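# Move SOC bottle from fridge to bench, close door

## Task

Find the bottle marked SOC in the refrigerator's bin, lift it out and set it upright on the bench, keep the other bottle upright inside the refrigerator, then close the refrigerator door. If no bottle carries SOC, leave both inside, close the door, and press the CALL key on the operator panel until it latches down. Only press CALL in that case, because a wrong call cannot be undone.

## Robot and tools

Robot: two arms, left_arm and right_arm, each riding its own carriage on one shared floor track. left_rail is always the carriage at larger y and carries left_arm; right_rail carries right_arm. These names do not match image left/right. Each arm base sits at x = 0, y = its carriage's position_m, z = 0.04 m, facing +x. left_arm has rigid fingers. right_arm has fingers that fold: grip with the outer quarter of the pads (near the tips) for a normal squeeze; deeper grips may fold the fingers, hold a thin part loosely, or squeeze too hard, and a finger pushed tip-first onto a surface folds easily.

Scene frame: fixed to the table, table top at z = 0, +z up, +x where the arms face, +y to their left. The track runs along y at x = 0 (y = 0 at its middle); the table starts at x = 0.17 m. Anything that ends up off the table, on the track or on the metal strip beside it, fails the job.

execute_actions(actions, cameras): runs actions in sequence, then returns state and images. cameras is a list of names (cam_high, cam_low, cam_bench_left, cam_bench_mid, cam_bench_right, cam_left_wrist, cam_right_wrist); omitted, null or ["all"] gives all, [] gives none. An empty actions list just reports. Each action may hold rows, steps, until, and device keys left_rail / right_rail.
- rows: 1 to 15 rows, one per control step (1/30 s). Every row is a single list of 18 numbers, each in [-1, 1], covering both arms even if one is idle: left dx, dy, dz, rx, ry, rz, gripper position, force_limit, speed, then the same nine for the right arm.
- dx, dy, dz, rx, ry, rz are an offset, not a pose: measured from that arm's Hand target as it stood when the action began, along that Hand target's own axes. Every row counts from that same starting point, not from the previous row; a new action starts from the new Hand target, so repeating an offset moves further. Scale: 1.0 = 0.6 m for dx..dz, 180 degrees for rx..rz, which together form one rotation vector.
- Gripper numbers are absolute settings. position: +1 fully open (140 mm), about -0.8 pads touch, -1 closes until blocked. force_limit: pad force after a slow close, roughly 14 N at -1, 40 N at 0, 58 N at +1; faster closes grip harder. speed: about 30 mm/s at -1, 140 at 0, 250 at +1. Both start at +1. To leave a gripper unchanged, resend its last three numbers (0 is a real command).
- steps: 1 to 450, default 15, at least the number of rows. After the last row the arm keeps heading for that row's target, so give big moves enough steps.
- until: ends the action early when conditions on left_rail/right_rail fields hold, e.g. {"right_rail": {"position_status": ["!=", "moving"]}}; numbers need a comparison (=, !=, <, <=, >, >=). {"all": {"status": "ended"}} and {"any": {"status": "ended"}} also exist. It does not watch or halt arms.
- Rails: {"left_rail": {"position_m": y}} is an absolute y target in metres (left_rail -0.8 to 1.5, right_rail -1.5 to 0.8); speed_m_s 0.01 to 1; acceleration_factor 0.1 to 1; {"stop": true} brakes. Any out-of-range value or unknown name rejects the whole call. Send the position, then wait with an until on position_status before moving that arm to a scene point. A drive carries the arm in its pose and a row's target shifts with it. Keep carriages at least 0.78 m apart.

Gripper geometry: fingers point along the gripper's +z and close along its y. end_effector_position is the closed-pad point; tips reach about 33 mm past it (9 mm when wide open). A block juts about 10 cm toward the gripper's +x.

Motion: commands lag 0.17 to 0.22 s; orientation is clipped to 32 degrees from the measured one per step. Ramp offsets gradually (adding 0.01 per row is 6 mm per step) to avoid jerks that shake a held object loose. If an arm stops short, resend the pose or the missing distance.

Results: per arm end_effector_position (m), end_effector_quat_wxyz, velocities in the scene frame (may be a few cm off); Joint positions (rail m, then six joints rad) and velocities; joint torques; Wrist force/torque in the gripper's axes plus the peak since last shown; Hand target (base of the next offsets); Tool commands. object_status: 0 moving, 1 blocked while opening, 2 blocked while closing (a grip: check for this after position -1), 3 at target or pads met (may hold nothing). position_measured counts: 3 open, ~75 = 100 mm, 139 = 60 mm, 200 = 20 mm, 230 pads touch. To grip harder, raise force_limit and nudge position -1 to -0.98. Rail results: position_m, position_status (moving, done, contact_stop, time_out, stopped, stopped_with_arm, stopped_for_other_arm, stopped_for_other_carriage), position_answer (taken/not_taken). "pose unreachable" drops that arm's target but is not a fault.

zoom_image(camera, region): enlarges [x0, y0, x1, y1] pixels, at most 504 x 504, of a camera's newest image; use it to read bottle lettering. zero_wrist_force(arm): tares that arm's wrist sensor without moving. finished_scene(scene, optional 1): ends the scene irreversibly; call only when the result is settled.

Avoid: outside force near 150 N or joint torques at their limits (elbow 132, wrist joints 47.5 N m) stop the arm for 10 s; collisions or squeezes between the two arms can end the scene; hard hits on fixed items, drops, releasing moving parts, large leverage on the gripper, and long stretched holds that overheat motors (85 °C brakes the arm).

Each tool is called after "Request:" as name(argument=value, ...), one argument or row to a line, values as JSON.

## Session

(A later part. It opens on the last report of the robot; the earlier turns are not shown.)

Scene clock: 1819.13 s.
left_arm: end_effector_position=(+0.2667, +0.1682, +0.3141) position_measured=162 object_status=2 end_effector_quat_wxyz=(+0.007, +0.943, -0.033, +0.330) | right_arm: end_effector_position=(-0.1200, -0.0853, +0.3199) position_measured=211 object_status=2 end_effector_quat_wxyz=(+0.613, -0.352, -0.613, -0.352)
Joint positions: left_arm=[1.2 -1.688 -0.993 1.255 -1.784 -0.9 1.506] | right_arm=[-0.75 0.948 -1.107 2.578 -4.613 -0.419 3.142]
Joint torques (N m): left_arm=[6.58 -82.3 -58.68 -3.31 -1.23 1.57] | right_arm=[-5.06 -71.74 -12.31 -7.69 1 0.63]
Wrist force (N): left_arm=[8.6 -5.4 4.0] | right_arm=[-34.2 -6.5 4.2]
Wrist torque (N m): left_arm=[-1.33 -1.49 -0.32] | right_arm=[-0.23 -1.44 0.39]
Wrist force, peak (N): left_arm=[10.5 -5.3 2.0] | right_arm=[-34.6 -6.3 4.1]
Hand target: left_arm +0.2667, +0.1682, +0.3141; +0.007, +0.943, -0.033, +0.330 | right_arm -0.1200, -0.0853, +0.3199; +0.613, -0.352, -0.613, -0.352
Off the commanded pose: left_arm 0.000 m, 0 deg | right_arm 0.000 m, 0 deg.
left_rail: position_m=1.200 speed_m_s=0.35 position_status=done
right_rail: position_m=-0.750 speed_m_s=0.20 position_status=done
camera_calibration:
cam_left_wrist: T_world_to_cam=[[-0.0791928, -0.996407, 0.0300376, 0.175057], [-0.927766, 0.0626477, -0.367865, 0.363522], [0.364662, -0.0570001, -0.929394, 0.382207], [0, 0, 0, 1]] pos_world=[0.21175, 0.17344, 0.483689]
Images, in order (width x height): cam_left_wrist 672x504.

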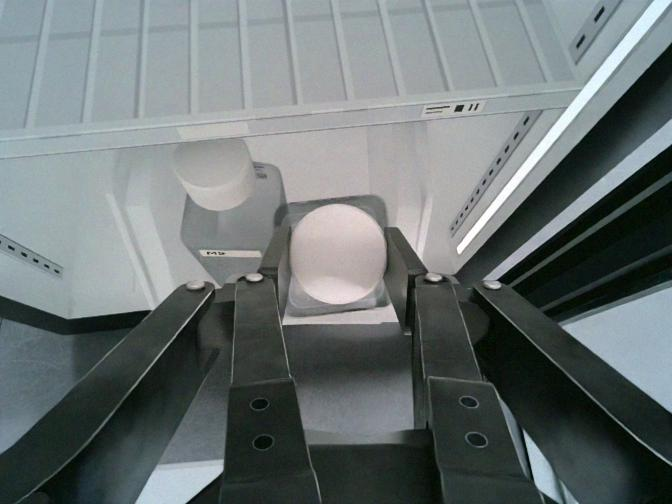

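Request:
execute_actions(
  actions=[
    {"rows":[[0.0015,-0.0002,-0.005,0,0,0,-1,0,-1,0,0,0,0,0,0,-0.98,0.1,-1],[0.004,-0.0004,-0.013,0,0,0,-1,0,-1,0,0,0,0,0,0,-0.98,0.1,-1],[0.0075,-0.0008,-0.024,0,0,0,-1,0,-1,0,0,0,0,0,0,-0.98,0.1,-1],[0.0115,-0.0012,-0.0365,0,0,0,-1,0,-1,0,0,0,0,0,0,-0.98,0.1,-1],[0.015,-0.0016,-0.0476,0,0,0,-1,0,-1,0,0,0,0,0,0,-0.98,0.1,-1]],"steps":25},
  ],
  cameras=["cam_left_wrist"],
)

Request:
zoom_image(
  camera="cam_left_wrist",
  region=[90, 140, 510, 440],
)

Scene clock: 1849.77 s.
left_arm: end_effector_position=(+0.2560, +0.1697, +0.3421) position_measured=162 object_status=2 end_effector_quat_wxyz=(+0.007, +0.943, -0.033, +0.330) | right_arm: end_effector_position=(-0.1200, -0.0853, +0.3199) position_measured=211 object_status=2 end_effector_quat_wxyz=(+0.613, -0.352, -0.613, -0.352)
Joint positions: left_arm=[1.2 -1.699 -1.009 1.227 -1.732 -0.901 1.492] | right_arm=[-0.75 0.948 -1.107 2.578 -4.613 -0.419 3.142]
Joint torques (N m): left_arm=[-19.16 -104.08 -60.26 -3.45 -0.79 -2.44] | right_arm=[-5.33 -72.26 -12.18 -7.43 0.73 1.05]
Wrist force (N): left_arm=[8.3 -5.9 3.5] | right_arm=[-32.9 -6.2 4.7]
Wrist torque (N m): left_arm=[-1.33 -1.54 -0.15] | right_arm=[-0.16 -1.43 0.39]
Wrist force, peak (N): left_arm=[6.7 -6.0 8.5] | right_arm=[-34.7 -6.4 4.4]
Hand target: left_arm +0.2560, +0.1697, +0.3421; +0.007, +0.943, -0.033, +0.330 | right_arm -0.1200, -0.0853, +0.3199; +0.613, -0.352, -0.613, -0.352
Off the commanded pose: left_arm 0.000 m, 0 deg | right_arm 0.000 m, 0 deg.
left_rail: position_m=1.200 speed_m_s=0.35 position_status=done
right_rail: position_m=-0.750 speed_m_s=0.20 position_status=done
camera_calibration:
cam_left_wrist: T_world_to_cam=[[-0.0791859, -0.996407, 0.0300402, 0.174764], [-0.927767, 0.0626403, -0.367865, 0.363772], [0.364662, -0.057, -0.929394, 0.412118], [0, 0, 0, 1]] pos_world=[0.20105, 0.17484, 0.511589]
Images, in order (width x height): cam_left_wrist 672x504.

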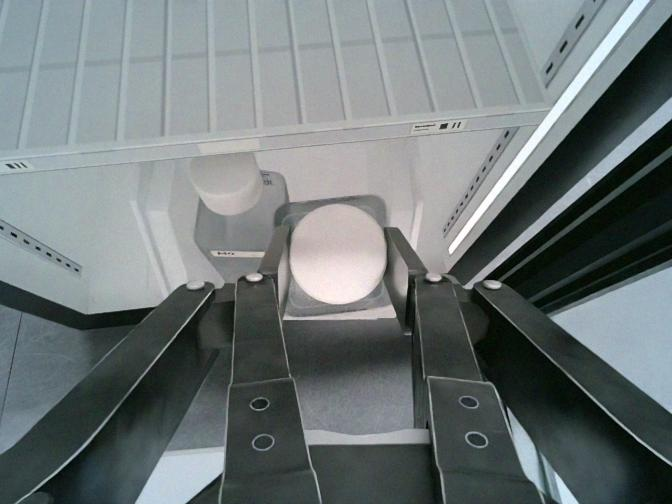

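Scaled by 1.200 from the camera's 672x504 image, which has a finer 960x720 frame.

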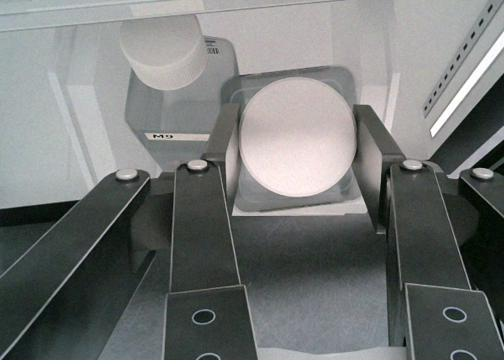

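Request:
execute_actions(
  actions=[
    {"rows":[[0.0015,-0.0002,-0.005,0,0,0,-1,0,-1,0,0,0,0,0,0,-0.98,0.1,-1],[0.004,-0.0004,-0.013,0,0,0,-1,0,-1,0,0,0,0,0,0,-0.98,0.1,-1],[0.0075,-0.0008,-0.024,0,0,0,-1,0,-1,0,0,0,0,0,0,-0.98,0.1,-1],[0.0115,-0.0012,-0.0365,0,0,0,-1,0,-1,0,0,0,0,0,0,-0.98,0.1,-1],[0.0155,-0.0016,-0.049,0,0,0,-1,0,-1,0,0,0,0,0,0,-0.98,0.1,-1],[0.02,-0.002,-0.0634,0,0,0,-1,0,-1,0,0,0,0,0,0,-0.98,0.1,-1]],"steps":30},
  ],
  cameras=["cam_left_wrist"],
)

Request:
zoom_image(
  camera="cam_left_wrist",
  region=[90, 140, 510, 440],
)

Scene clock: 1866.80 s.
left_arm: end_effector_position=(+0.2418, +0.1716, +0.3793) position_measured=162 object_status=2 end_effector_quat_wxyz=(+0.007, +0.943, -0.033, +0.330) | right_arm: end_effector_position=(-0.1200, -0.0853, +0.3199) position_measured=211 object_status=2 end_effector_quat_wxyz=(+0.613, -0.352, -0.613, -0.352)
Joint positions: left_arm=[1.2 -1.713 -1.025 1.184 -1.662 -0.902 1.474] | right_arm=[-0.75 0.948 -1.107 2.578 -4.613 -0.419 3.142]
Joint torques (N m): left_arm=[-15.63 -102.96 -60.71 -3.32 -0.13 -2.51] | right_arm=[-4.84 -72.56 -12.55 -7.3 0.76 1.46]
Wrist force (N): left_arm=[6.3 -6.1 3.5] | right_arm=[-34.1 -6.0 3.9]
Wrist torque (N m): left_arm=[-1.43 -1.72 -0.20] | right_arm=[-0.25 -1.41 0.39]
Wrist force, peak (N): left_arm=[7.0 -5.7 7.3] | right_arm=[-34.6 -6.4 4.4]
Hand target: left_arm +0.2418, +0.1716, +0.3793; +0.007, +0.943, -0.033, +0.330 | right_arm -0.1200, -0.0853, +0.3199; +0.613, -0.352, -0.613, -0.352
Off the commanded pose: left_arm 0.000 m, 0 deg | right_arm 0.000 m, 0 deg.
left_rail: position_m=1.200 speed_m_s=0.35 position_status=done
right_rail: position_m=-0.750 speed_m_s=0.20 position_status=done
camera_calibration:
cam_left_wrist: T_world_to_cam=[[-0.0791859, -0.996407, 0.0300402, 0.174412], [-0.927767, 0.0626403, -0.367865, 0.3642], [0.364662, -0.057, -0.929394, 0.452071], [0, 0, 0, 1]] pos_world=[0.18685, 0.17674, 0.548889]
Images, in order (width x height): cam_left_wrist 672x504.

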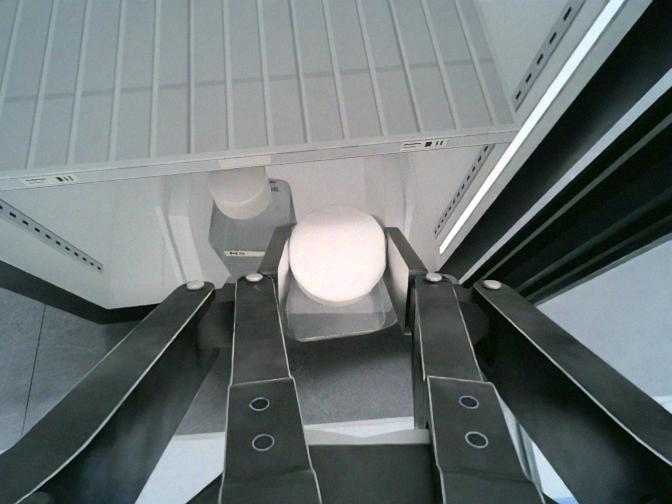

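Scaled by 1.200 from the camera's 672x504 image, which has a finer 960x720 frame.

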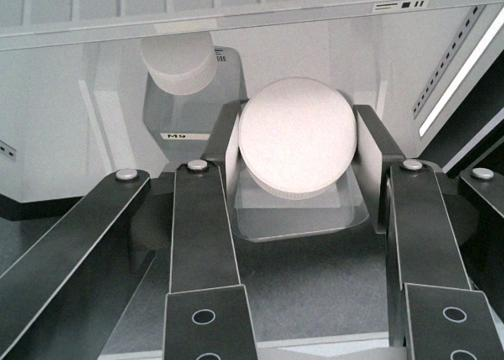

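Request:
execute_actions(
  actions=[
    {"rows":[[-0.02,-0.0045,-0.019,0,0,0,-1,0,-1,0,0,0,0,0,0,-0.98,0.1,-1]],"steps":6},
    {"rows":[[-0.05,-0.011,-0.047,0,0,0,-1,0,-1,0,0,0,0,0,0,-0.98,0.1,-1]],"steps":8},
    {"rows":[[-0.05,-0.011,-0.047,0,0,0,-1,0,-1,0,0,0,0,0,0,-0.98,0.1,-1]],"steps":8},
    {"rows":[[-0.04,-0.0085,-0.038,0,0,0,-1,0,-1,0,0,0,0,0,0,-0.98,0.1,-1]],"steps":25},
  ],
  cameras=["cam_left_wrist"],
)

Request:
zoom_image(
  camera="cam_left_wrist",
  region=[90, 0, 510, 400],
)

Scene clock: 1904.00 s.
left_arm: end_effector_position=(+0.1119, +0.2011, +0.3906) position_measured=162 object_status=2 end_effector_quat_wxyz=(+0.007, +0.943, -0.033, +0.330) | right_arm: end_effector_position=(-0.1200, -0.0853, +0.3199) position_measured=211 object_status=2 end_effector_quat_wxyz=(+0.613, -0.352, -0.613, -0.352)
Joint positions: left_arm=[1.2 -1.848 -1.073 1.216 -1.541 -0.918 1.304] | right_arm=[-0.75 0.948 -1.107 2.578 -4.613 -0.419 3.142]
Joint torques (N m): left_arm=[-16.46 -99.11 -59.96 -3.03 -0.22 -2.23] | right_arm=[-4.45 -71.58 -12.43 -7.13 0.63 1.45]
Wrist force (N): left_arm=[6.9 -6.0 3.7] | right_arm=[-33.9 -5.8 4.0]
Wrist torque (N m): left_arm=[-1.42 -1.69 -0.17] | right_arm=[-0.18 -1.32 0.38]
Wrist force, peak (N): left_arm=[19.1 -4.1 18.2] | right_arm=[-34.6 -6.1 4.1]
Hand target: left_arm +0.1119, +0.2011, +0.3906; +0.007, +0.943, -0.033, +0.330 | right_arm -0.1200, -0.0853, +0.3199; +0.613, -0.352, -0.613, -0.352
Off the commanded pose: left_arm 0.000 m, 0 deg | right_arm 0.000 m, 0 deg.
left_rail: position_m=1.200 speed_m_s=0.35 position_status=done
right_rail: position_m=-0.750 speed_m_s=0.20 position_status=done
camera_calibration:
cam_left_wrist: T_world_to_cam=[[-0.0791859, -0.996407, 0.0300402, 0.193288], [-0.927767, 0.0626403, -0.367865, 0.246078], [0.364662, -0.057, -0.929394, 0.511594], [0, 0, 0, 1]] pos_world=[0.0570504, 0.20634, 0.560189]
Images, in order (width x height): cam_left_wrist 672x504.

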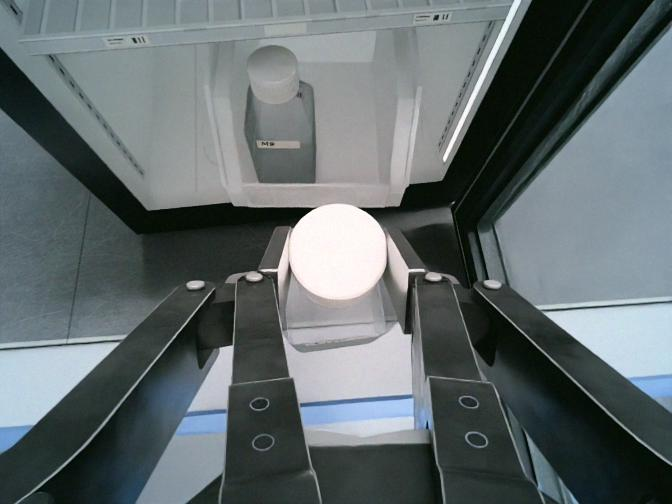

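Scaled by 1.200 from the camera's 672x504 image, which has a finer 960x720 frame.

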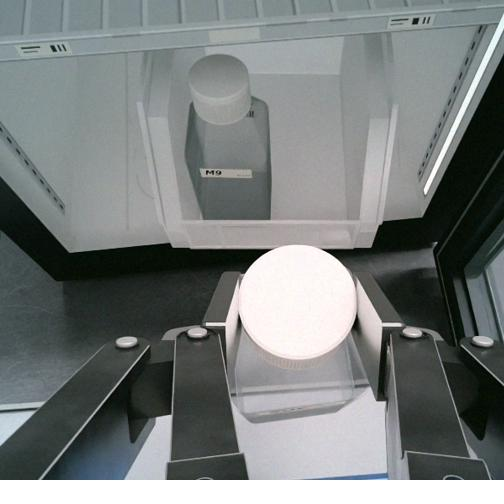

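Request:
execute_actions(
  actions=[
    {"rows":[[-0.0026,-0.0475,-0.0021,0,0,0,-1,0,-1,0,0,0,0,0,0,-0.98,0.1,-1]],"steps":8},
    {"rows":[[-0.0052,-0.095,-0.0042,0,0,0,-1,0,-1,0,0,0,0,0,0,-0.98,0.1,-1]],"steps":9},
    {"rows":[[-0.0052,-0.095,-0.0042,0,0,0,-1,0,-1,0,0,0,0,0,0,-0.98,0.1,-1]],"steps":9},
    {"rows":[[-0.0052,-0.095,-0.0042,0,0,0,-1,0,-1,0,0,0,0,0,0,-0.98,0.1,-1]],"steps":9},
    {"rows":[[-0.0052,-0.095,-0.0042,0,0,0,-1,0,-1,0,0,0,0,0,0,-0.98,0.1,-1]],"steps":9},
    {"rows":[[-0.0052,-0.095,-0.0042,0,0,0,-1,0,-1,0,0,0,0,0,0,-0.98,0.1,-1]],"steps":9},
    {"rows":[[0.01,-0.095,0.008,0,0,0,-1,0,-1,0,0,0,0,0,0,-0.98,0.1,-1]],"steps":9},
    {"rows":[[0.06,-0.06,0.049,0,0,0,-1,0,-1,0,0,0,0,0,0,-0.98,0.1,-1]],"steps":9},
    {"rows":[[0.0624,-0.046,0.0505,0,0,0,-1,0,-1,0,0,0,0,0,0,-0.98,0.1,-1]],"steps":9},
    {"rows":[[0.0624,-0.046,0.0505,0,0,0,-1,0,-1,0,0,0,0,0,0,-0.98,0.1,-1]],"steps":9},
    {"rows":[[0.0624,-0.046,0.0505,0,0,0,-1,0,-1,0,0,0,0,0,0,-0.98,0.1,-1]],"steps":9},
    {"rows":[[0.045,-0.03,0.0365,0,0,0,-1,0,-1,0,0,0,0,0,0,-0.98,0.1,-1]],"steps":25},
  ],
  cameras=["cam_left_wrist","cam_bench_left"],
)

Request:
zoom_image(
  camera="cam_bench_left",
  region=[180, 150, 440, 340],
)

Scene clock: 1945.17 s.
left_arm: end_effector_position=(+0.3565, +0.6933, +0.3925) position_measured=162 object_status=2 end_effector_quat_wxyz=(+0.007, +0.944, -0.033, +0.330) | right_arm: end_effector_position=(-0.1200, -0.0853, +0.3199) position_measured=211 object_status=2 end_effector_quat_wxyz=(+0.613, -0.352, -0.613, -0.352)
Joint positions: left_arm=[1.2 -1.631 -1.882 2.138 -1.824 -0.899 1.579] | right_arm=[-0.75 0.948 -1.107 2.578 -4.613 -0.419 3.142]
Joint torques (N m): left_arm=[7.57 -11.33 -39.15 -7.74 -0.09 1.41] | right_arm=[-3.9 -72.82 -12.24 -6.52 0.37 2.18]
Wrist force (N): left_arm=[6.1 -4.3 3.1] | right_arm=[-33.9 -5.6 3.9]
Wrist torque (N m): left_arm=[-1.00 -1.62 -0.36] | right_arm=[-0.18 -1.48 0.39]
Wrist force, peak (N): left_arm=[17.9 -9.9 -7.2] | right_arm=[-34.6 -5.8 3.6]
Hand target: left_arm +0.3565, +0.6933, +0.3925; +0.007, +0.943, -0.033, +0.330 | right_arm -0.1200, -0.0853, +0.3199; +0.613, -0.352, -0.613, -0.352
Off the commanded pose: left_arm 0.000 m, 0 deg | right_arm 0.000 m, 0 deg.
left_rail: position_m=1.200 speed_m_s=0.35 position_status=done
right_rail: position_m=-0.750 speed_m_s=0.20 position_status=done
camera_calibration:
cam_left_wrist: T_world_to_cam=[[-0.0791859, -0.996407, 0.0300402, 0.702932], [-0.927767, 0.0626403, -0.367865, 0.442884], [0.364662, -0.057, -0.929394, 0.452213], [0, 0, 0, 1]] pos_world=[0.30165, 0.69844, 0.562089]
Images, in order (width x height): cam_bench_left 672x504, cam_left_wrist 672x504.

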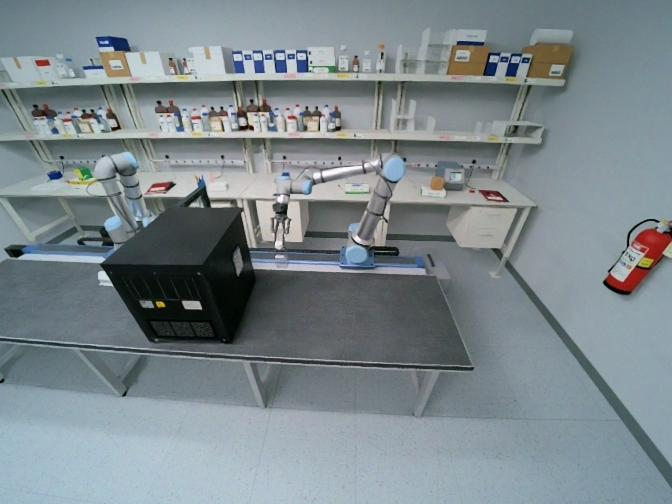

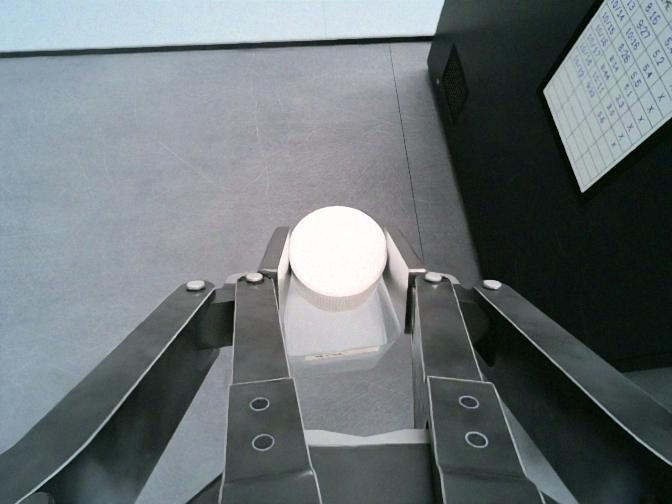

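Scaled by 1.938 from the camera's 672x504 image, which has a finer 960x720 frame.

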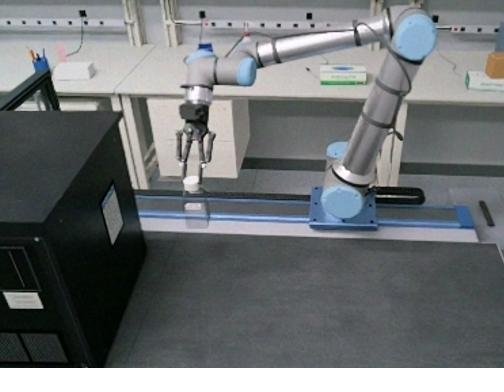

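Request:
execute_actions(
  actions=[
    {"rows":[[-0.02,0,0.0247,0,0,0,-1,0,-1,0,0,0,0,0,0,-0.98,0.1,-1]],"steps":7},
    {"rows":[[-0.04,0,0.0494,0,0,0,-1,0,-1,0,0,0,0,0,0,-0.98,0.1,-1]],"steps":8},
    {"rows":[[-0.04,0,0.0494,0,0,0,-1,0,-1,0,0,0,0,0,0,-0.98,0.1,-1]],"steps":8},
    {"rows":[[-0.04,0,0.0494,0,0,0,-1,0,-1,0,0,0,0,0,0,-0.98,0.1,-1]],"steps":8},
    {"rows":[[-0.04,0,0.0494,0,0,0,-1,0,-1,0,0,0,0,0,0,-0.98,0.1,-1]],"steps":8},
    {"rows":[[-0.03,0,0.0371,0,0,0,-1,0,-1,0,0,0,0,0,0,-0.98,0.1,-1]],"steps":25},
  ],
  cameras=["cam_left_wrist","cam_bench_left","cam_bench_mid"],
)

Request:
zoom_image(
  camera="cam_bench_left",
  region=[230, 200, 330, 290],
)

Scene clock: 1971.43 s.
left_arm: end_effector_position=(+0.3549, +0.6949, +0.1923) position_measured=162 object_status=2 end_effector_quat_wxyz=(+0.007, +0.943, -0.033, +0.330) | right_arm: end_effector_position=(-0.1200, -0.0853, +0.3199) position_measured=211 object_status=2 end_effector_quat_wxyz=(+0.613, -0.352, -0.613, -0.352)
Joint positions: left_arm=[1.2 -1.634 -1.69 2.393 -2.269 -0.899 1.575] | right_arm=[-0.75 0.948 -1.107 2.578 -4.613 -0.419 3.142]
Joint torques (N m): left_arm=[8.83 -18.34 -29.55 -7.84 5.77 1.66] | right_arm=[-3.83 -72.25 -11.94 -6.32 0.24 2.57]
Wrist force (N): left_arm=[6.3 -4.1 2.9] | right_arm=[-33.4 -5.8 3.8]
Wrist torque (N m): left_arm=[-0.98 -1.53 -0.36] | right_arm=[-0.18 -1.41 0.38]
Wrist force, peak (N): left_arm=[21.2 -1.1 -12.5] | right_arm=[-34.7 -5.7 4.1]
Hand target: left_arm +0.3549, +0.6949, +0.1923; +0.007, +0.943, -0.033, +0.330 | right_arm -0.1200, -0.0853, +0.3199; +0.613, -0.352, -0.613, -0.352
Off the commanded pose: left_arm 0.000 m, 0 deg | right_arm 0.000 m, 0 deg.
left_rail: position_m=1.200 speed_m_s=0.35 position_status=done
right_rail: position_m=-0.750 speed_m_s=0.20 position_status=done
camera_calibration:
cam_left_wrist: T_world_to_cam=[[-0.0791928, -0.996407, 0.0300376, 0.710419], [-0.927766, 0.0626477, -0.367865, 0.36761], [0.364662, -0.0570001, -0.929394, 0.26673], [0, 0, 0, 1]] pos_world=[0.30005, 0.70004, 0.361789]
Images, in order (width x height): cam_bench_left 672x504, cam_bench_mid 672x504, cam_left_wrist 672x504.

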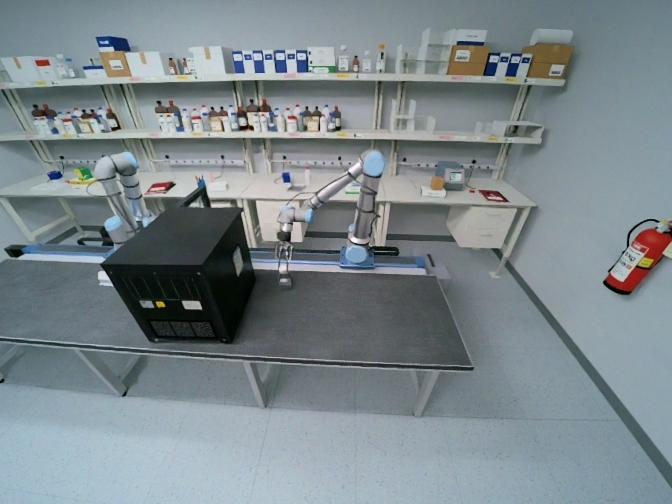

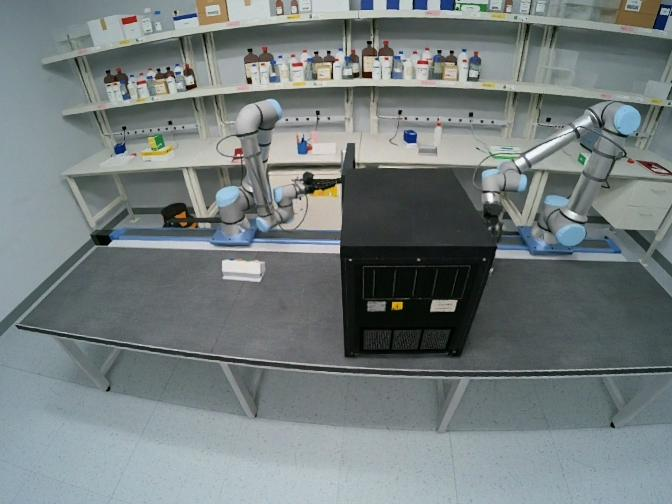

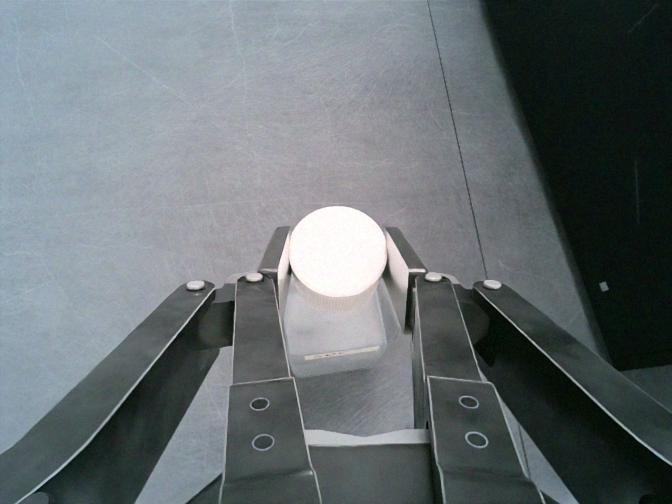

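Scaled by 5.040 from the camera's 672x504 image, which has a finer 960x720 frame.

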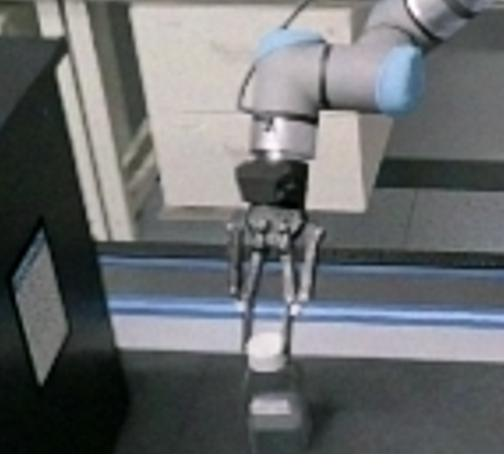

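Request:
execute_actions(
  actions=[
    {"rows":[[-0.018,0,0.0222,0,0,0,-1,0,-1,0,0,0,0,0,0,-0.98,0.1,-1]],"steps":9},
    {"rows":[[-0.018,0,0.0222,0,0,0,-1,0,-1,0,0,0,0,0,0,-0.98,0.1,-1]],"steps":25},
    {"rows":[[-0.005,0,0.0062,0,0,0,-1,0,-1,0,0,0,0,0,0,-0.98,0.1,-1]],"steps":12},
  ],
  cameras=["cam_left_wrist"],
)

Scene clock: 1990.60 s.
left_arm: end_effector_position=(+0.3559, +0.6937, +0.1708) position_measured=162 object_status=2 end_effector_quat_wxyz=(+0.009, +0.943, -0.032, +0.332) | right_arm: end_effector_position=(-0.1200, -0.0853, +0.3199) position_measured=211 object_status=2 end_effector_quat_wxyz=(+0.613, -0.352, -0.613, -0.352)
Joint positions: left_arm=[1.2 -1.635 -1.652 2.415 -2.331 -0.893 1.573] | right_arm=[-0.75 0.948 -1.107 2.578 -4.613 -0.419 3.142]
Joint torques (N m): left_arm=[-4.23 -27.57 -35.34 -5.22 1.42 -0.5] | right_arm=[-3.08 -72.98 -12.42 -5.43 -0.1 2.77]
Wrist force (N): left_arm=[19.6 -9.4 -24.7] | right_arm=[-33.1 -5.8 4.3]
Wrist torque (N m): left_arm=[-1.03 -1.54 -0.19] | right_arm=[-0.18 -1.41 0.38]
Wrist force, peak (N): left_arm=[65.3 -32.0 -123.0] | right_arm=[-34.6 -6.1 4.1]
Hand target: left_arm +0.3559, +0.6937, +0.1708; +0.009, +0.943, -0.032, +0.332 (not the last commanded pose) | right_arm -0.1200, -0.0853, +0.3199; +0.613, -0.352, -0.613, -0.352
Tool commands: left_gripper/position=-1.0 left_gripper/force_limit=+0.003922 left_gripper/speed=-1.0 right_gripper/position=-0.98 right_gripper/force_limit=+0.1 right_gripper/speed=-1.0
Off the commanded pose: right_arm 0.000 m, 0 deg.
FORCE FAULT: contact force on the left arm reached its limit, and that arm stopped for 10 seconds. The contact can be on any part of that arm, not only on its tool. That arm's remaining commands of this call were not run. That arm's target is now where it stood when the stop ended, not its last command. That arm accepts commands again.
left_rail: position_m=1.200 speed_m_s=0.35 position_status=done
right_rail: position_m=-0.750 speed_m_s=0.20 position_status=done
camera_calibration:
cam_left_wrist: T_world_to_cam=[[-0.0791216, -0.996303, 0.0334598, 0.7093], [-0.925883, 0.0610073, -0.372852, 0.361938], [0.369432, -0.0604805, -0.927287, 0.246744], [0, 0, 0, 1]] pos_world=[0.300078, 0.69952, 0.340019]
Images, in order (width x height): cam_left_wrist 672x504.

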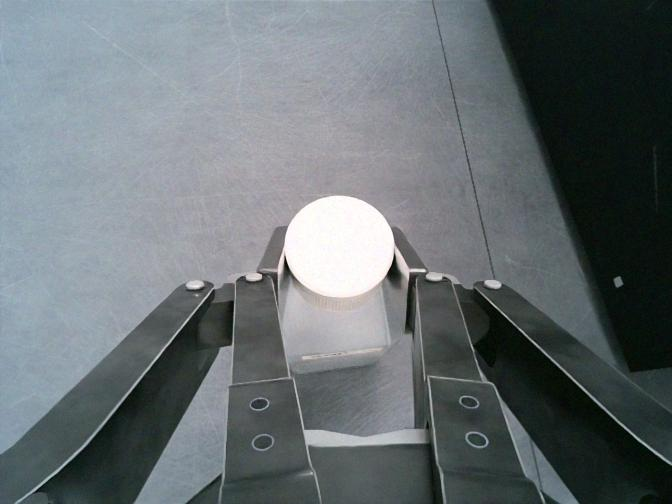

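Request:
execute_actions(
  actions=[
    {"rows":[[0.0016,0,-0.0019,0,0,0,-1,0,-1,0,0,0,0,0,0,-0.98,0.1,-1]],"steps":15},
  ],
  cameras=["cam_left_wrist"],
)

Request:
zoom_image(
  camera="cam_left_wrist",
  region=[250, 180, 430, 400],
)

Scene clock: 1999.50 s.
left_arm: end_effector_position=(+0.3559, +0.6937, +0.1723) position_measured=162 object_status=2 end_effector_quat_wxyz=(+0.009, +0.943, -0.032, +0.332) | right_arm: end_effector_position=(-0.1200, -0.0853, +0.3199) position_measured=211 object_status=2 end_effector_quat_wxyz=(+0.613, -0.352, -0.613, -0.352)
Joint positions: left_arm=[1.2 -1.635 -1.655 2.414 -2.327 -0.893 1.574] | right_arm=[-0.75 0.948 -1.107 2.578 -4.613 -0.419 3.142]
Joint torques (N m): left_arm=[8.11 -41.09 -48.94 -3.68 5.11 0.64] | right_arm=[-1.26 -71.96 -12.93 -5.38 -0.02 2.72]
Wrist force (N): left_arm=[3.4 -8.1 3.0] | right_arm=[-32.9 -5.9 4.3]
Wrist torque (N m): left_arm=[-1.86 -0.89 -0.18] | right_arm=[-0.20 -1.42 0.38]
Wrist force, peak (N): left_arm=[19.9 -9.4 -25.2] | right_arm=[-34.6 -6.0 4.3]
Hand target: left_arm +0.3559, +0.6937, +0.1723; +0.009, +0.943, -0.032, +0.332 | right_arm -0.1200, -0.0853, +0.3199; +0.613, -0.352, -0.613, -0.352
Off the commanded pose: left_arm 0.000 m, 0 deg | right_arm 0.000 m, 0 deg.
left_rail: position_m=1.200 speed_m_s=0.35 position_status=done
right_rail: position_m=-0.750 speed_m_s=0.20 position_status=done
camera_calibration:
cam_left_wrist: T_world_to_cam=[[-0.0791237, -0.996303, 0.0334672, 0.709256], [-0.925918, 0.0610121, -0.372766, 0.362567], [0.369346, -0.0604824, -0.927322, 0.248137], [0, 0, 0, 1]] pos_world=[0.300178, 0.69952, 0.341518]
Images, in order (width x height): cam_left_wrist 672x504.

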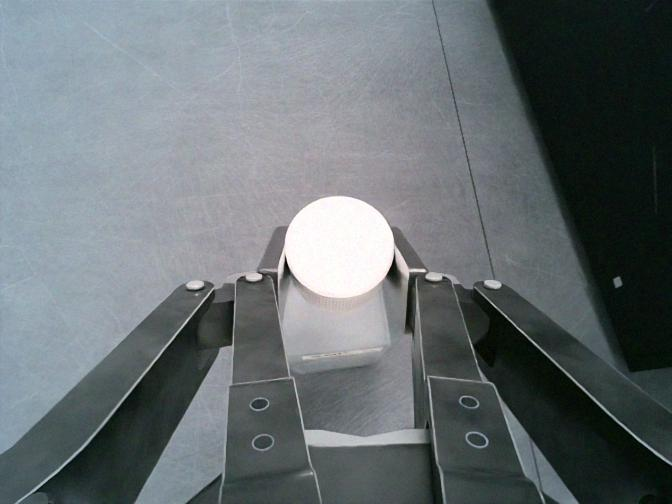

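Scaled by 2.291 from the camera's 672x504 image, which has a finer 960x720 frame.

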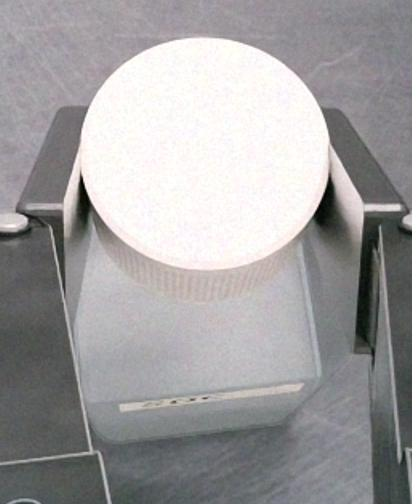

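Request:
execute_actions(
  actions=[
    {"rows":[[0,0,0,0,0,0,-0.1,-1,-1,0,0,0,0,0,0,-0.98,0.1,-1]],"steps":60},
  ],
  cameras=["cam_left_wrist"],
)

Request:
zoom_image(
  camera="cam_left_wrist",
  region=[200, 150, 480, 420],
)

Scene clock: 2017.13 s.
left_arm: end_effector_position=(+0.3559, +0.6937, +0.1723) position_measured=141 object_status=3 end_effector_quat_wxyz=(+0.009, +0.943, -0.032, +0.332) | right_arm: end_effector_position=(-0.1200, -0.0853, +0.3199) position_measured=211 object_status=2 end_effector_quat_wxyz=(+0.613, -0.352, -0.613, -0.352)
Joint positions: left_arm=[1.2 -1.635 -1.655 2.414 -2.327 -0.893 1.574] | right_arm=[-0.75 0.948 -1.107 2.578 -4.613 -0.419 3.142]
Joint torques (N m): left_arm=[4.87 -28.63 -28.24 -7.04 0.35 0.49] | right_arm=[-0.63 -72.29 -12.57 -5.06 -0.28 2.71]
Wrist force (N): left_arm=[5.6 -8.3 -0.1] | right_arm=[-33.3 -6.1 4.4]
Wrist torque (N m): left_arm=[-1.88 -0.87 -0.18] | right_arm=[-0.26 -1.35 0.38]
Wrist force, peak (N): left_arm=[5.7 -8.6 -0.1] | right_arm=[-34.5 -6.0 4.4]
Hand target: left_arm +0.3559, +0.6937, +0.1723; +0.009, +0.943, -0.032, +0.332 | right_arm -0.1200, -0.0853, +0.3199; +0.613, -0.352, -0.613, -0.352
Off the commanded pose: left_arm 0.000 m, 0 deg | right_arm 0.000 m, 0 deg.
left_rail: position_m=1.200 speed_m_s=0.35 position_status=done
right_rail: position_m=-0.750 speed_m_s=0.20 position_status=done
camera_calibration:
cam_left_wrist: T_world_to_cam=[[-0.0791216, -0.996303, 0.0334598, 0.709255], [-0.925883, 0.0610073, -0.372852, 0.362627], [0.369432, -0.0604805, -0.927287, 0.248191], [0, 0, 0, 1]] pos_world=[0.300178, 0.69952, 0.341619]
Images, in order (width x height): cam_left_wrist 672x504.

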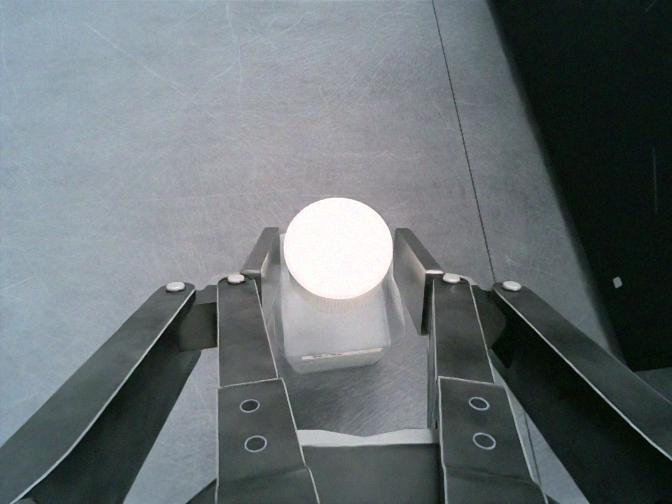

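Scaled by 1.800 from the camera's 672x504 image, which has a finer 960x720 frame.

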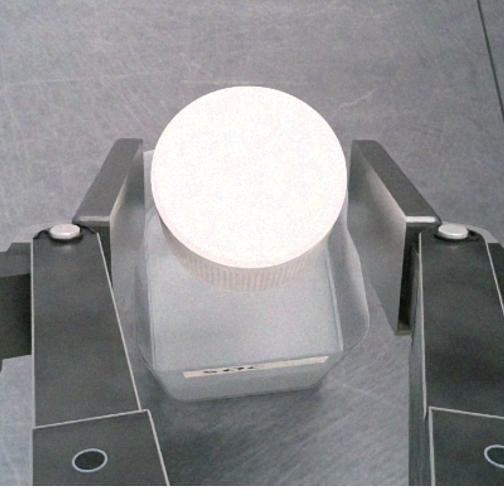

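Request:
execute_actions(
  actions=[
    {"rows":[[0,0,0,0,0,0,0.4,-1,-0.5,0,0,0,0,0,0,-0.98,0.1,-1]],"steps":25},
    {"rows":[[0,0,-0.04,0,0,0,0.4,-1,-0.5,0,0,0,0,0,0,-0.98,0.1,-1]],"steps":10},
    {"rows":[[0,0,-0.08,0,0,0,0.4,-1,-0.5,0,0,0,0,0,0,-0.98,0.1,-1]],"steps":12},
    {"rows":[[0,0,-0.1,0,0,0,0.4,-1,-0.5,0,0,0,0,0,0,-0.98,0.1,-1]],"steps":30},
  ],
  cameras=["cam_left_wrist","cam_bench_left"],
)

Request:
zoom_image(
  camera="cam_bench_left",
  region=[230, 200, 330, 300],
)

Scene clock: 2030.67 s.
left_arm: end_effector_position=(+0.2733, +0.6988, +0.2752) position_measured=78 object_status=3 end_effector_quat_wxyz=(+0.009, +0.943, -0.032, +0.332) | right_arm: end_effector_position=(-0.1200, -0.0853, +0.3199) position_measured=211 object_status=2 end_effector_quat_wxyz=(+0.613, -0.352, -0.613, -0.352)
Joint positions: left_arm=[1.2 -1.81 -1.855 2.311 -1.885 -0.906 1.351] | right_arm=[-0.75 0.948 -1.107 2.578 -4.613 -0.419 3.142]
Joint torques (N m): left_arm=[-16.99 -30.2 -53.89 -2.58 -1.17 -2.43] | right_arm=[0.31 -72 -13.09 -4.59 -0.52 2.36]
Wrist force (N): left_arm=[5.3 -8.6 -0.2] | right_arm=[-33.5 -5.7 4.4]
Wrist torque (N m): left_arm=[-1.98 -0.82 -0.16] | right_arm=[-0.16 -1.40 0.38]
Wrist force, peak (N): left_arm=[0.3 -15.9 24.8] | right_arm=[-34.7 -5.3 3.7]
Hand target: left_arm +0.2733, +0.6988, +0.2752; +0.009, +0.943, -0.032, +0.332 | right_arm -0.1200, -0.0853, +0.3199; +0.613, -0.352, -0.613, -0.352
Off the commanded pose: left_arm 0.000 m, 0 deg | right_arm 0.000 m, 0 deg.
left_rail: position_m=1.200 speed_m_s=0.35 position_status=done
right_rail: position_m=-0.750 speed_m_s=0.20 position_status=done
camera_calibration:
cam_left_wrist: T_world_to_cam=[[-0.0791216, -0.996303, 0.0334598, 0.704361], [-0.925883, 0.0610073, -0.372852, 0.324167], [0.369432, -0.0604805, -0.927287, 0.374339], [0, 0, 0, 1]] pos_world=[0.217578, 0.70462, 0.444419]
Images, in order (width x height): cam_bench_left 672x504, cam_left_wrist 672x504.

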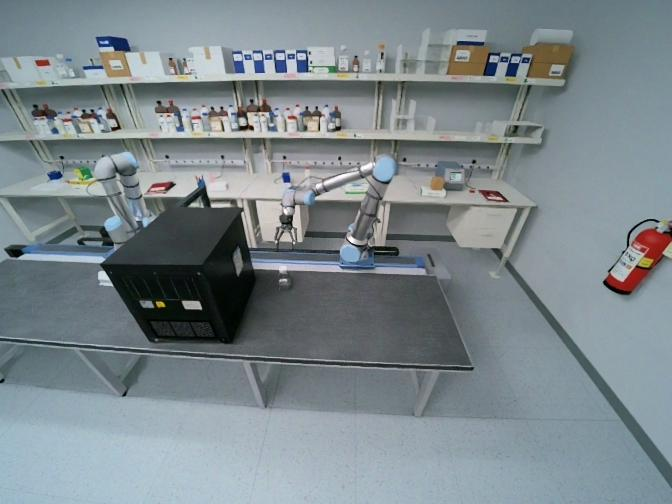

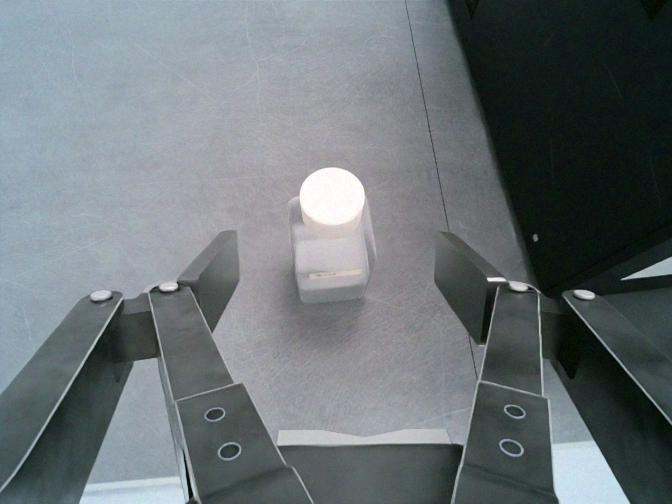

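Scaled by 5.040 from the camera's 672x504 image, which has a finer 960x720 frame.

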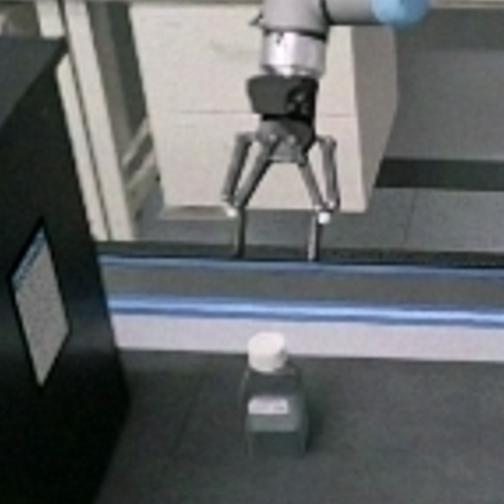

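Request:
execute_actions(
  actions=[
    {"rows":[[-0.032,0.0054,-0.083,0,0,0,-1,-1,0,0,0,0,0,0,0,-0.98,0.1,-1]],"steps":9},
    {"rows":[[-0.032,0.0054,-0.083,0,0,0,-1,-1,0,0,0,0,0,0,0,-0.98,0.1,-1]],"steps":9},
    {"rows":[[-0.032,0.0054,-0.083,0,0,0,-1,-1,0,0,0,0,0,0,0,-0.98,0.1,-1]],"steps":10},
    {"rows":[[0.0056,0.1027,0.0045,0,0,0,-1,-1,0,0,0,0,0,0,0,-0.98,0.1,-1]],"steps":8},
    {"rows":[[0.0056,0.1027,0.0045,0,0,0,-1,-1,0,0,0,0,0,0,0,-0.98,0.1,-1]],"steps":8},
    {"rows":[[0.0056,0.1027,0.0045,0,0,0,-1,-1,0,0,0,0,0,0,0,-0.98,0.1,-1]],"steps":8},
    {"rows":[[0.0056,0.1027,0.0045,0,0,0,-1,-1,0,0,0,0,0,0,0,-0.98,0.1,-1]],"steps":8},
    {"rows":[[0.0056,0.1027,0.0045,0,0,0,-1,-1,0,0,0,0,0,0,0,-0.98,0.1,-1]],"steps":8},
    {"rows":[[0.0056,0.1027,0.0045,0,0,0,-1,-1,0,0,0,0,0,0,0,-0.98,0.1,-1]],"steps":8},
    {"rows":[[0.0056,0.1027,0.0045,0,0,0,-1,-1,0,0,0,0,0,0,0,-0.98,0.1,-1]],"steps":8},
    {"rows":[[0.0056,0.1027,0.0045,0,0,0,-1,-1,0,0,0,0,0,0,0,-0.98,0.1,-1]],"steps":15},
    {"rows":[[-0.016,-0.003,0.094,0,0,0,-1,-1,0,0,0,0,0,0,0,-0.98,0.1,-1]],"steps":10},
    {"rows":[[-0.016,-0.003,0.094,0,0,0,-1,-1,0,0,0,0,0,0,0,-0.98,0.1,-1]],"steps":30},
  ],
  cameras=["cam_left_wrist"],
)

Request:
zoom_image(
  camera="cam_left_wrist",
  region=[90, 0, 510, 400],
)

Scene clock: 2084.93 s.
left_arm: end_effector_position=(+0.1921, +0.2041, +0.2535) position_measured=233 object_status=3 end_effector_quat_wxyz=(+0.009, +0.943, -0.032, +0.332) | right_arm: end_effector_position=(-0.1200, -0.0853, +0.3199) position_measured=211 object_status=2 end_effector_quat_wxyz=(+0.613, -0.352, -0.613, -0.352)
Joint positions: left_arm=[1.2 -1.77 -1.025 1.406 -1.841 -0.901 1.401] | right_arm=[-0.75 0.948 -1.107 2.578 -4.613 -0.419 3.142]
Joint torques (N m): left_arm=[8.41 -77.22 -34.49 -6.97 4.97 1.61] | right_arm=[-0.05 -71.16 -12.92 -4.8 -1 2.31]
Wrist force (N): left_arm=[5.4 -8.4 0.1] | right_arm=[-33.1 -6.2 4.9]
Wrist torque (N m): left_arm=[-1.95 -0.84 -0.38] | right_arm=[-0.26 -1.42 0.39]
Wrist force, peak (N): left_arm=[7.7 -5.1 -25.5] | right_arm=[-34.6 -6.2 3.8]
Hand target: left_arm +0.1921, +0.2041, +0.2535; +0.009, +0.943, -0.032, +0.332 | right_arm -0.1200, -0.0853, +0.3199; +0.613, -0.352, -0.613, -0.352
Off the commanded pose: left_arm 0.000 m, 0 deg | right_arm 0.000 m, 0 deg.
left_rail: position_m=1.200 speed_m_s=0.35 position_status=done
right_rail: position_m=-0.750 speed_m_s=0.20 position_status=done
camera_calibration:
cam_left_wrist: T_world_to_cam=[[-0.0791216, -0.996303, 0.0334598, 0.205791], [-0.925883, 0.0610073, -0.372852, 0.271075], [0.369432, -0.0604805, -0.927287, 0.354295], [0, 0, 0, 1]] pos_world=[0.136378, 0.20992, 0.422719]
Images, in order (width x height): cam_left_wrist 672x504.

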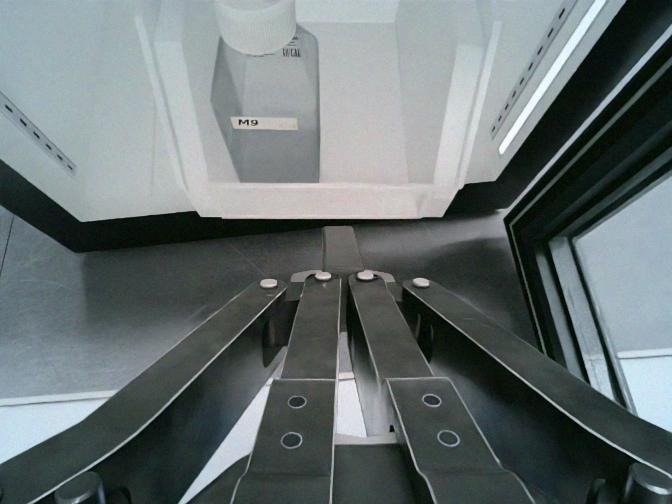

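Scaled by 1.200 from the camera's 672x504 image, which has a finer 960x720 frame.

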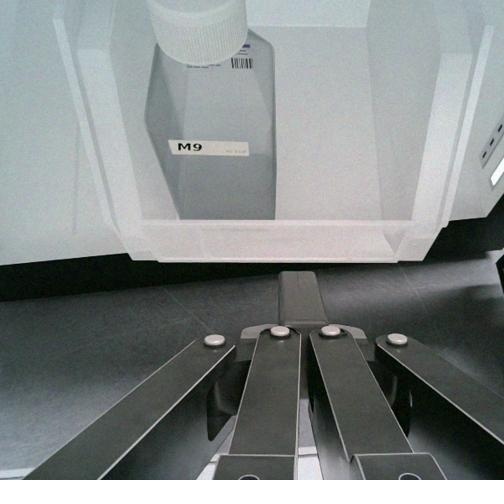

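Request:
execute_actions(
  actions=[
    {"rows":[[-0.037,0,0.072,0,0,0,-1,-1,0,0,0,0,0,0,0,-0.98,0.1,-1]],"steps":10},
    {"rows":[[-0.036,0,0.072,0,0,0,-1,-1,0,0,0,0,0,0,0,-0.98,0.1,-1]],"steps":30},
  ],
  cameras=["cam_left_wrist"],
)

Request:
zoom_image(
  camera="cam_left_wrist",
  region=[90, 0, 510, 400],
)

Scene clock: 2101.90 s.
left_arm: end_effector_position=(+0.2121, +0.2031, +0.1587) position_measured=233 object_status=3 end_effector_quat_wxyz=(+0.009, +0.943, -0.032, +0.332) | right_arm: end_effector_position=(-0.1200, -0.0853, +0.3199) position_measured=211 object_status=2 end_effector_quat_wxyz=(+0.613, -0.352, -0.613, -0.352)
Joint positions: left_arm=[1.2 -1.75 -0.955 1.478 -2 -0.899 1.427] | right_arm=[-0.75 0.948 -1.107 2.578 -4.613 -0.419 3.142]
Joint torques (N m): left_arm=[8.23 -78.77 -32.11 -7.24 5.13 1.58] | right_arm=[0.95 -71.2 -13.42 -4.7 -1.51 1.96]
Wrist force (N): left_arm=[5.8 -8.7 0.2] | right_arm=[-32.9 -6.1 4.9]
Wrist torque (N m): left_arm=[-2.01 -0.92 -0.37] | right_arm=[-0.27 -1.48 0.38]
Wrist force, peak (N): left_arm=[15.3 -6.3 -21.0] | right_arm=[-34.8 -6.2 3.8]
Hand target: left_arm +0.2121, +0.2031, +0.1587; +0.009, +0.943, -0.032, +0.332 | right_arm -0.1200, -0.0853, +0.3199; +0.613, -0.352, -0.613, -0.352
Off the commanded pose: left_arm 0.000 m, 0 deg | right_arm 0.000 m, 0 deg.
left_rail: position_m=1.200 speed_m_s=0.35 position_status=done
right_rail: position_m=-0.750 speed_m_s=0.20 position_status=done
camera_calibration:
cam_left_wrist: T_world_to_cam=[[-0.0791216, -0.996303, 0.0334598, 0.209649], [-0.925883, 0.0610073, -0.372852, 0.254301], [0.369432, -0.0604805, -0.927287, 0.258945], [0, 0, 0, 1]] pos_world=[0.156378, 0.20902, 0.327919]
Images, in order (width x height): cam_left_wrist 672x504.

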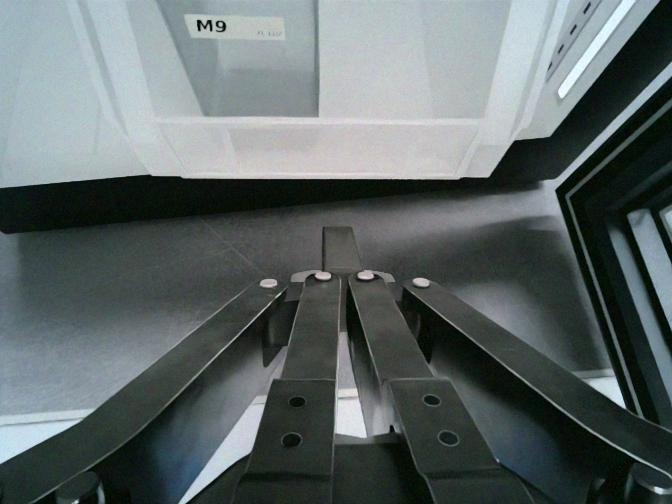

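Scaled by 1.200 from the camera's 672x504 image, which has a finer 960x720 frame.

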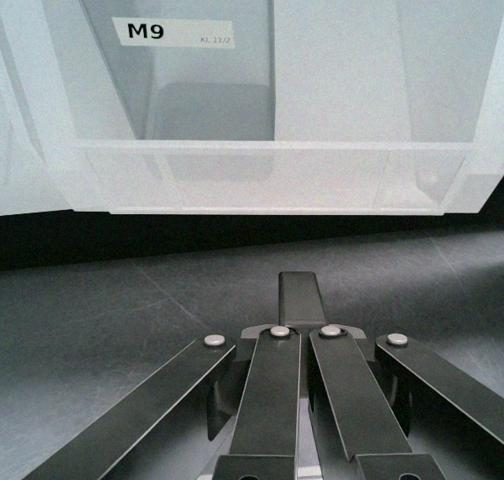

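Request:
execute_actions(
  actions=[
    {"rows":[[0.04,0,0.0315,0,0,0,-1,-1,0,0,0,0,0,0,0,-0.98,0.1,-1]],"steps":12},
    {"rows":[[0.04,0,0.0315,0,0,0,-1,-1,0,0,0,0,0,0,0,-0.98,0.1,-1]],"steps":20},
    {"rows":[[0.006,0,0.0047,0,0,0,-1,-1,0,0,0,0,0,0,0,-0.98,0.1,-1],[0.012,0,0.0094,0,0,0,-1,-1,0,0,0,0,0,0,0,-0.98,0.1,-1],[0.018,0,0.0142,0,0,0,-1,-1,0,0,0,0,0,0,0,-0.98,0.1,-1]],"steps":20},
  ],
  cameras=["cam_left_wrist"],
)

Scene clock: 2119.53 s.
left_arm: end_effector_position=(+0.2868, +0.1982, +0.1595) position_measured=233 object_status=3 end_effector_quat_wxyz=(+0.009, +0.943, -0.032, +0.332) | right_arm: end_effector_position=(-0.1200, -0.0853, +0.3199) position_measured=211 object_status=2 end_effector_quat_wxyz=(+0.613, -0.352, -0.613, -0.352)
Joint positions: left_arm=[1.2 -1.673 -0.939 1.464 -2.063 -0.894 1.525] | right_arm=[-0.75 0.948 -1.107 2.578 -4.613 -0.419 3.142]
Joint torques (N m): left_arm=[9.44 -79.01 -53.08 -7.3 5.58 1.52] | right_arm=[2.81 -72.34 -14.29 -5.69 -1.5 1.68]
Wrist force (N): left_arm=[2.9 -8.4 -0.4] | right_arm=[-35.4 -6.2 4.3]
Wrist torque (N m): left_arm=[-1.96 -0.69 -0.39] | right_arm=[-0.22 -1.49 0.37]
Wrist force, peak (N): left_arm=[8.9 -10.2 4.6] | right_arm=[-35.9 -6.3 4.3]
Hand target: left_arm +0.2868, +0.1982, +0.1595; +0.009, +0.943, -0.032, +0.332 | right_arm -0.1200, -0.0853, +0.3199; +0.613, -0.352, -0.613, -0.352
Off the commanded pose: left_arm 0.000 m, 0 deg | right_arm 0.000 m, 0 deg.
left_rail: position_m=1.200 speed_m_s=0.35 position_status=done
right_rail: position_m=-0.750 speed_m_s=0.20 position_status=done
camera_calibration:
cam_left_wrist: T_world_to_cam=[[-0.0791216, -0.996303, 0.0334598, 0.210551], [-0.925883, 0.0610073, -0.372852, 0.324068], [0.369432, -0.0604805, -0.927287, 0.231788], [0, 0, 0, 1]] pos_world=[0.231078, 0.20402, 0.328719]
Images, in order (width x height): cam_left_wrist 672x504.

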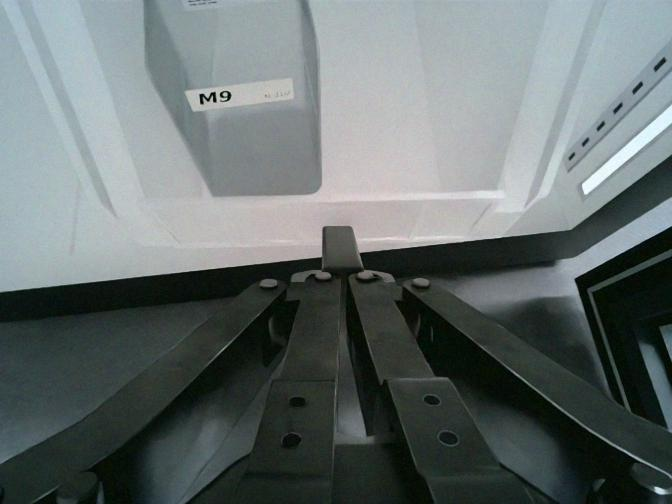

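Request:
execute_actions(
  actions=[
    {"rows":[[0.006,0,0.0047,0,0,0,-1,-1,0,0,0,0,0,0,0,-0.98,0.1,-1],[0.012,0,0.0094,0,0,0,-1,-1,0,0,0,0,0,0,0,-0.98,0.1,-1],[0.018,0,0.0142,0,0,0,-1,-1,0,0,0,0,0,0,0,-0.98,0.1,-1]],"steps":8},
    {"rows":[[0.006,0,0.0047,0,0,0,-1,-1,0,0,0,0,0,0,0,-0.98,0.1,-1],[0.012,0,0.0094,0,0,0,-1,-1,0,0,0,0,0,0,0,-0.98,0.1,-1],[0.018,0,0.0142,0,0,0,-1,-1,0,0,0,0,0,0,0,-0.98,0.1,-1]],"steps":20},
  ],
  cameras=["cam_left_wrist"],
)

Scene clock: 2131.77 s.
left_arm: end_effector_position=(+0.3142, +0.1963, +0.1597) position_measured=233 object_status=3 end_effector_quat_wxyz=(+0.009, +0.943, -0.032, +0.332) | right_arm: end_effector_position=(-0.1200, -0.0853, +0.3199) position_measured=211 object_status=2 end_effector_quat_wxyz=(+0.613, -0.352, -0.613, -0.352)
Joint positions: left_arm=[1.2 -1.645 -0.931 1.455 -2.084 -0.894 1.561] | right_arm=[-0.75 0.948 -1.107 2.578 -4.613 -0.419 3.142]
Joint torques (N m): left_arm=[54.91 -80.78 -56.05 -8.91 14.63 1.61] | right_arm=[2.47 -70.78 -14.32 -8.74 -1.74 1.29]
Wrist force (N): left_arm=[-32.6 -13.6 -29.4] | right_arm=[-34.4 -0.6 1.7]
Wrist torque (N m): left_arm=[-1.64 -1.07 -0.60] | right_arm=[-0.38 -1.42 0.38]
Wrist force, peak (N): left_arm=[-32.3 -13.8 -30.0] | right_arm=[-36.2 -6.1 3.9]
Hand target: left_arm +0.3143, +0.1964, +0.1597; +0.009, +0.943, -0.032, +0.332 | right_arm -0.1200, -0.0853, +0.3199; +0.613, -0.352, -0.613, -0.352
Off the commanded pose: left_arm 0.000 m, 0 deg | right_arm 0.000 m, 0 deg.
left_rail: position_m=1.200 speed_m_s=0.35 position_status=done
right_rail: position_m=-0.750 speed_m_s=0.20 position_status=done
camera_calibration:
cam_left_wrist: T_world_to_cam=[[-0.0792069, -0.996297, 0.0334347, 0.210944], [-0.925911, 0.0611014, -0.372768, 0.349618], [0.369345, -0.0604834, -0.927322, 0.22187], [0, 0, 0, 1]] pos_world=[0.258477, 0.20222, 0.329018]
Images, in order (width x height): cam_left_wrist 672x504.

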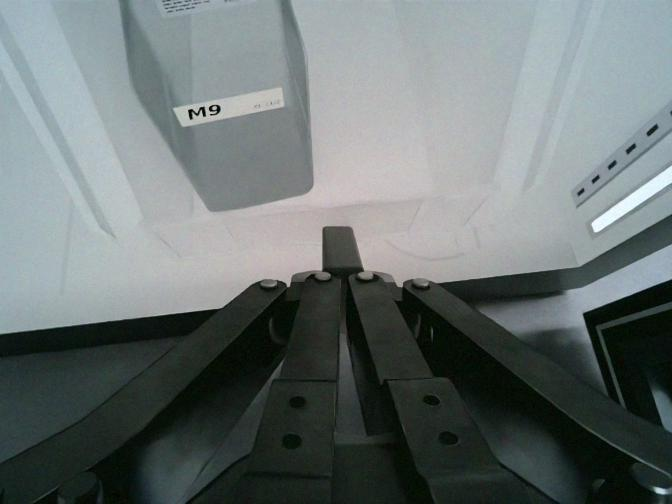

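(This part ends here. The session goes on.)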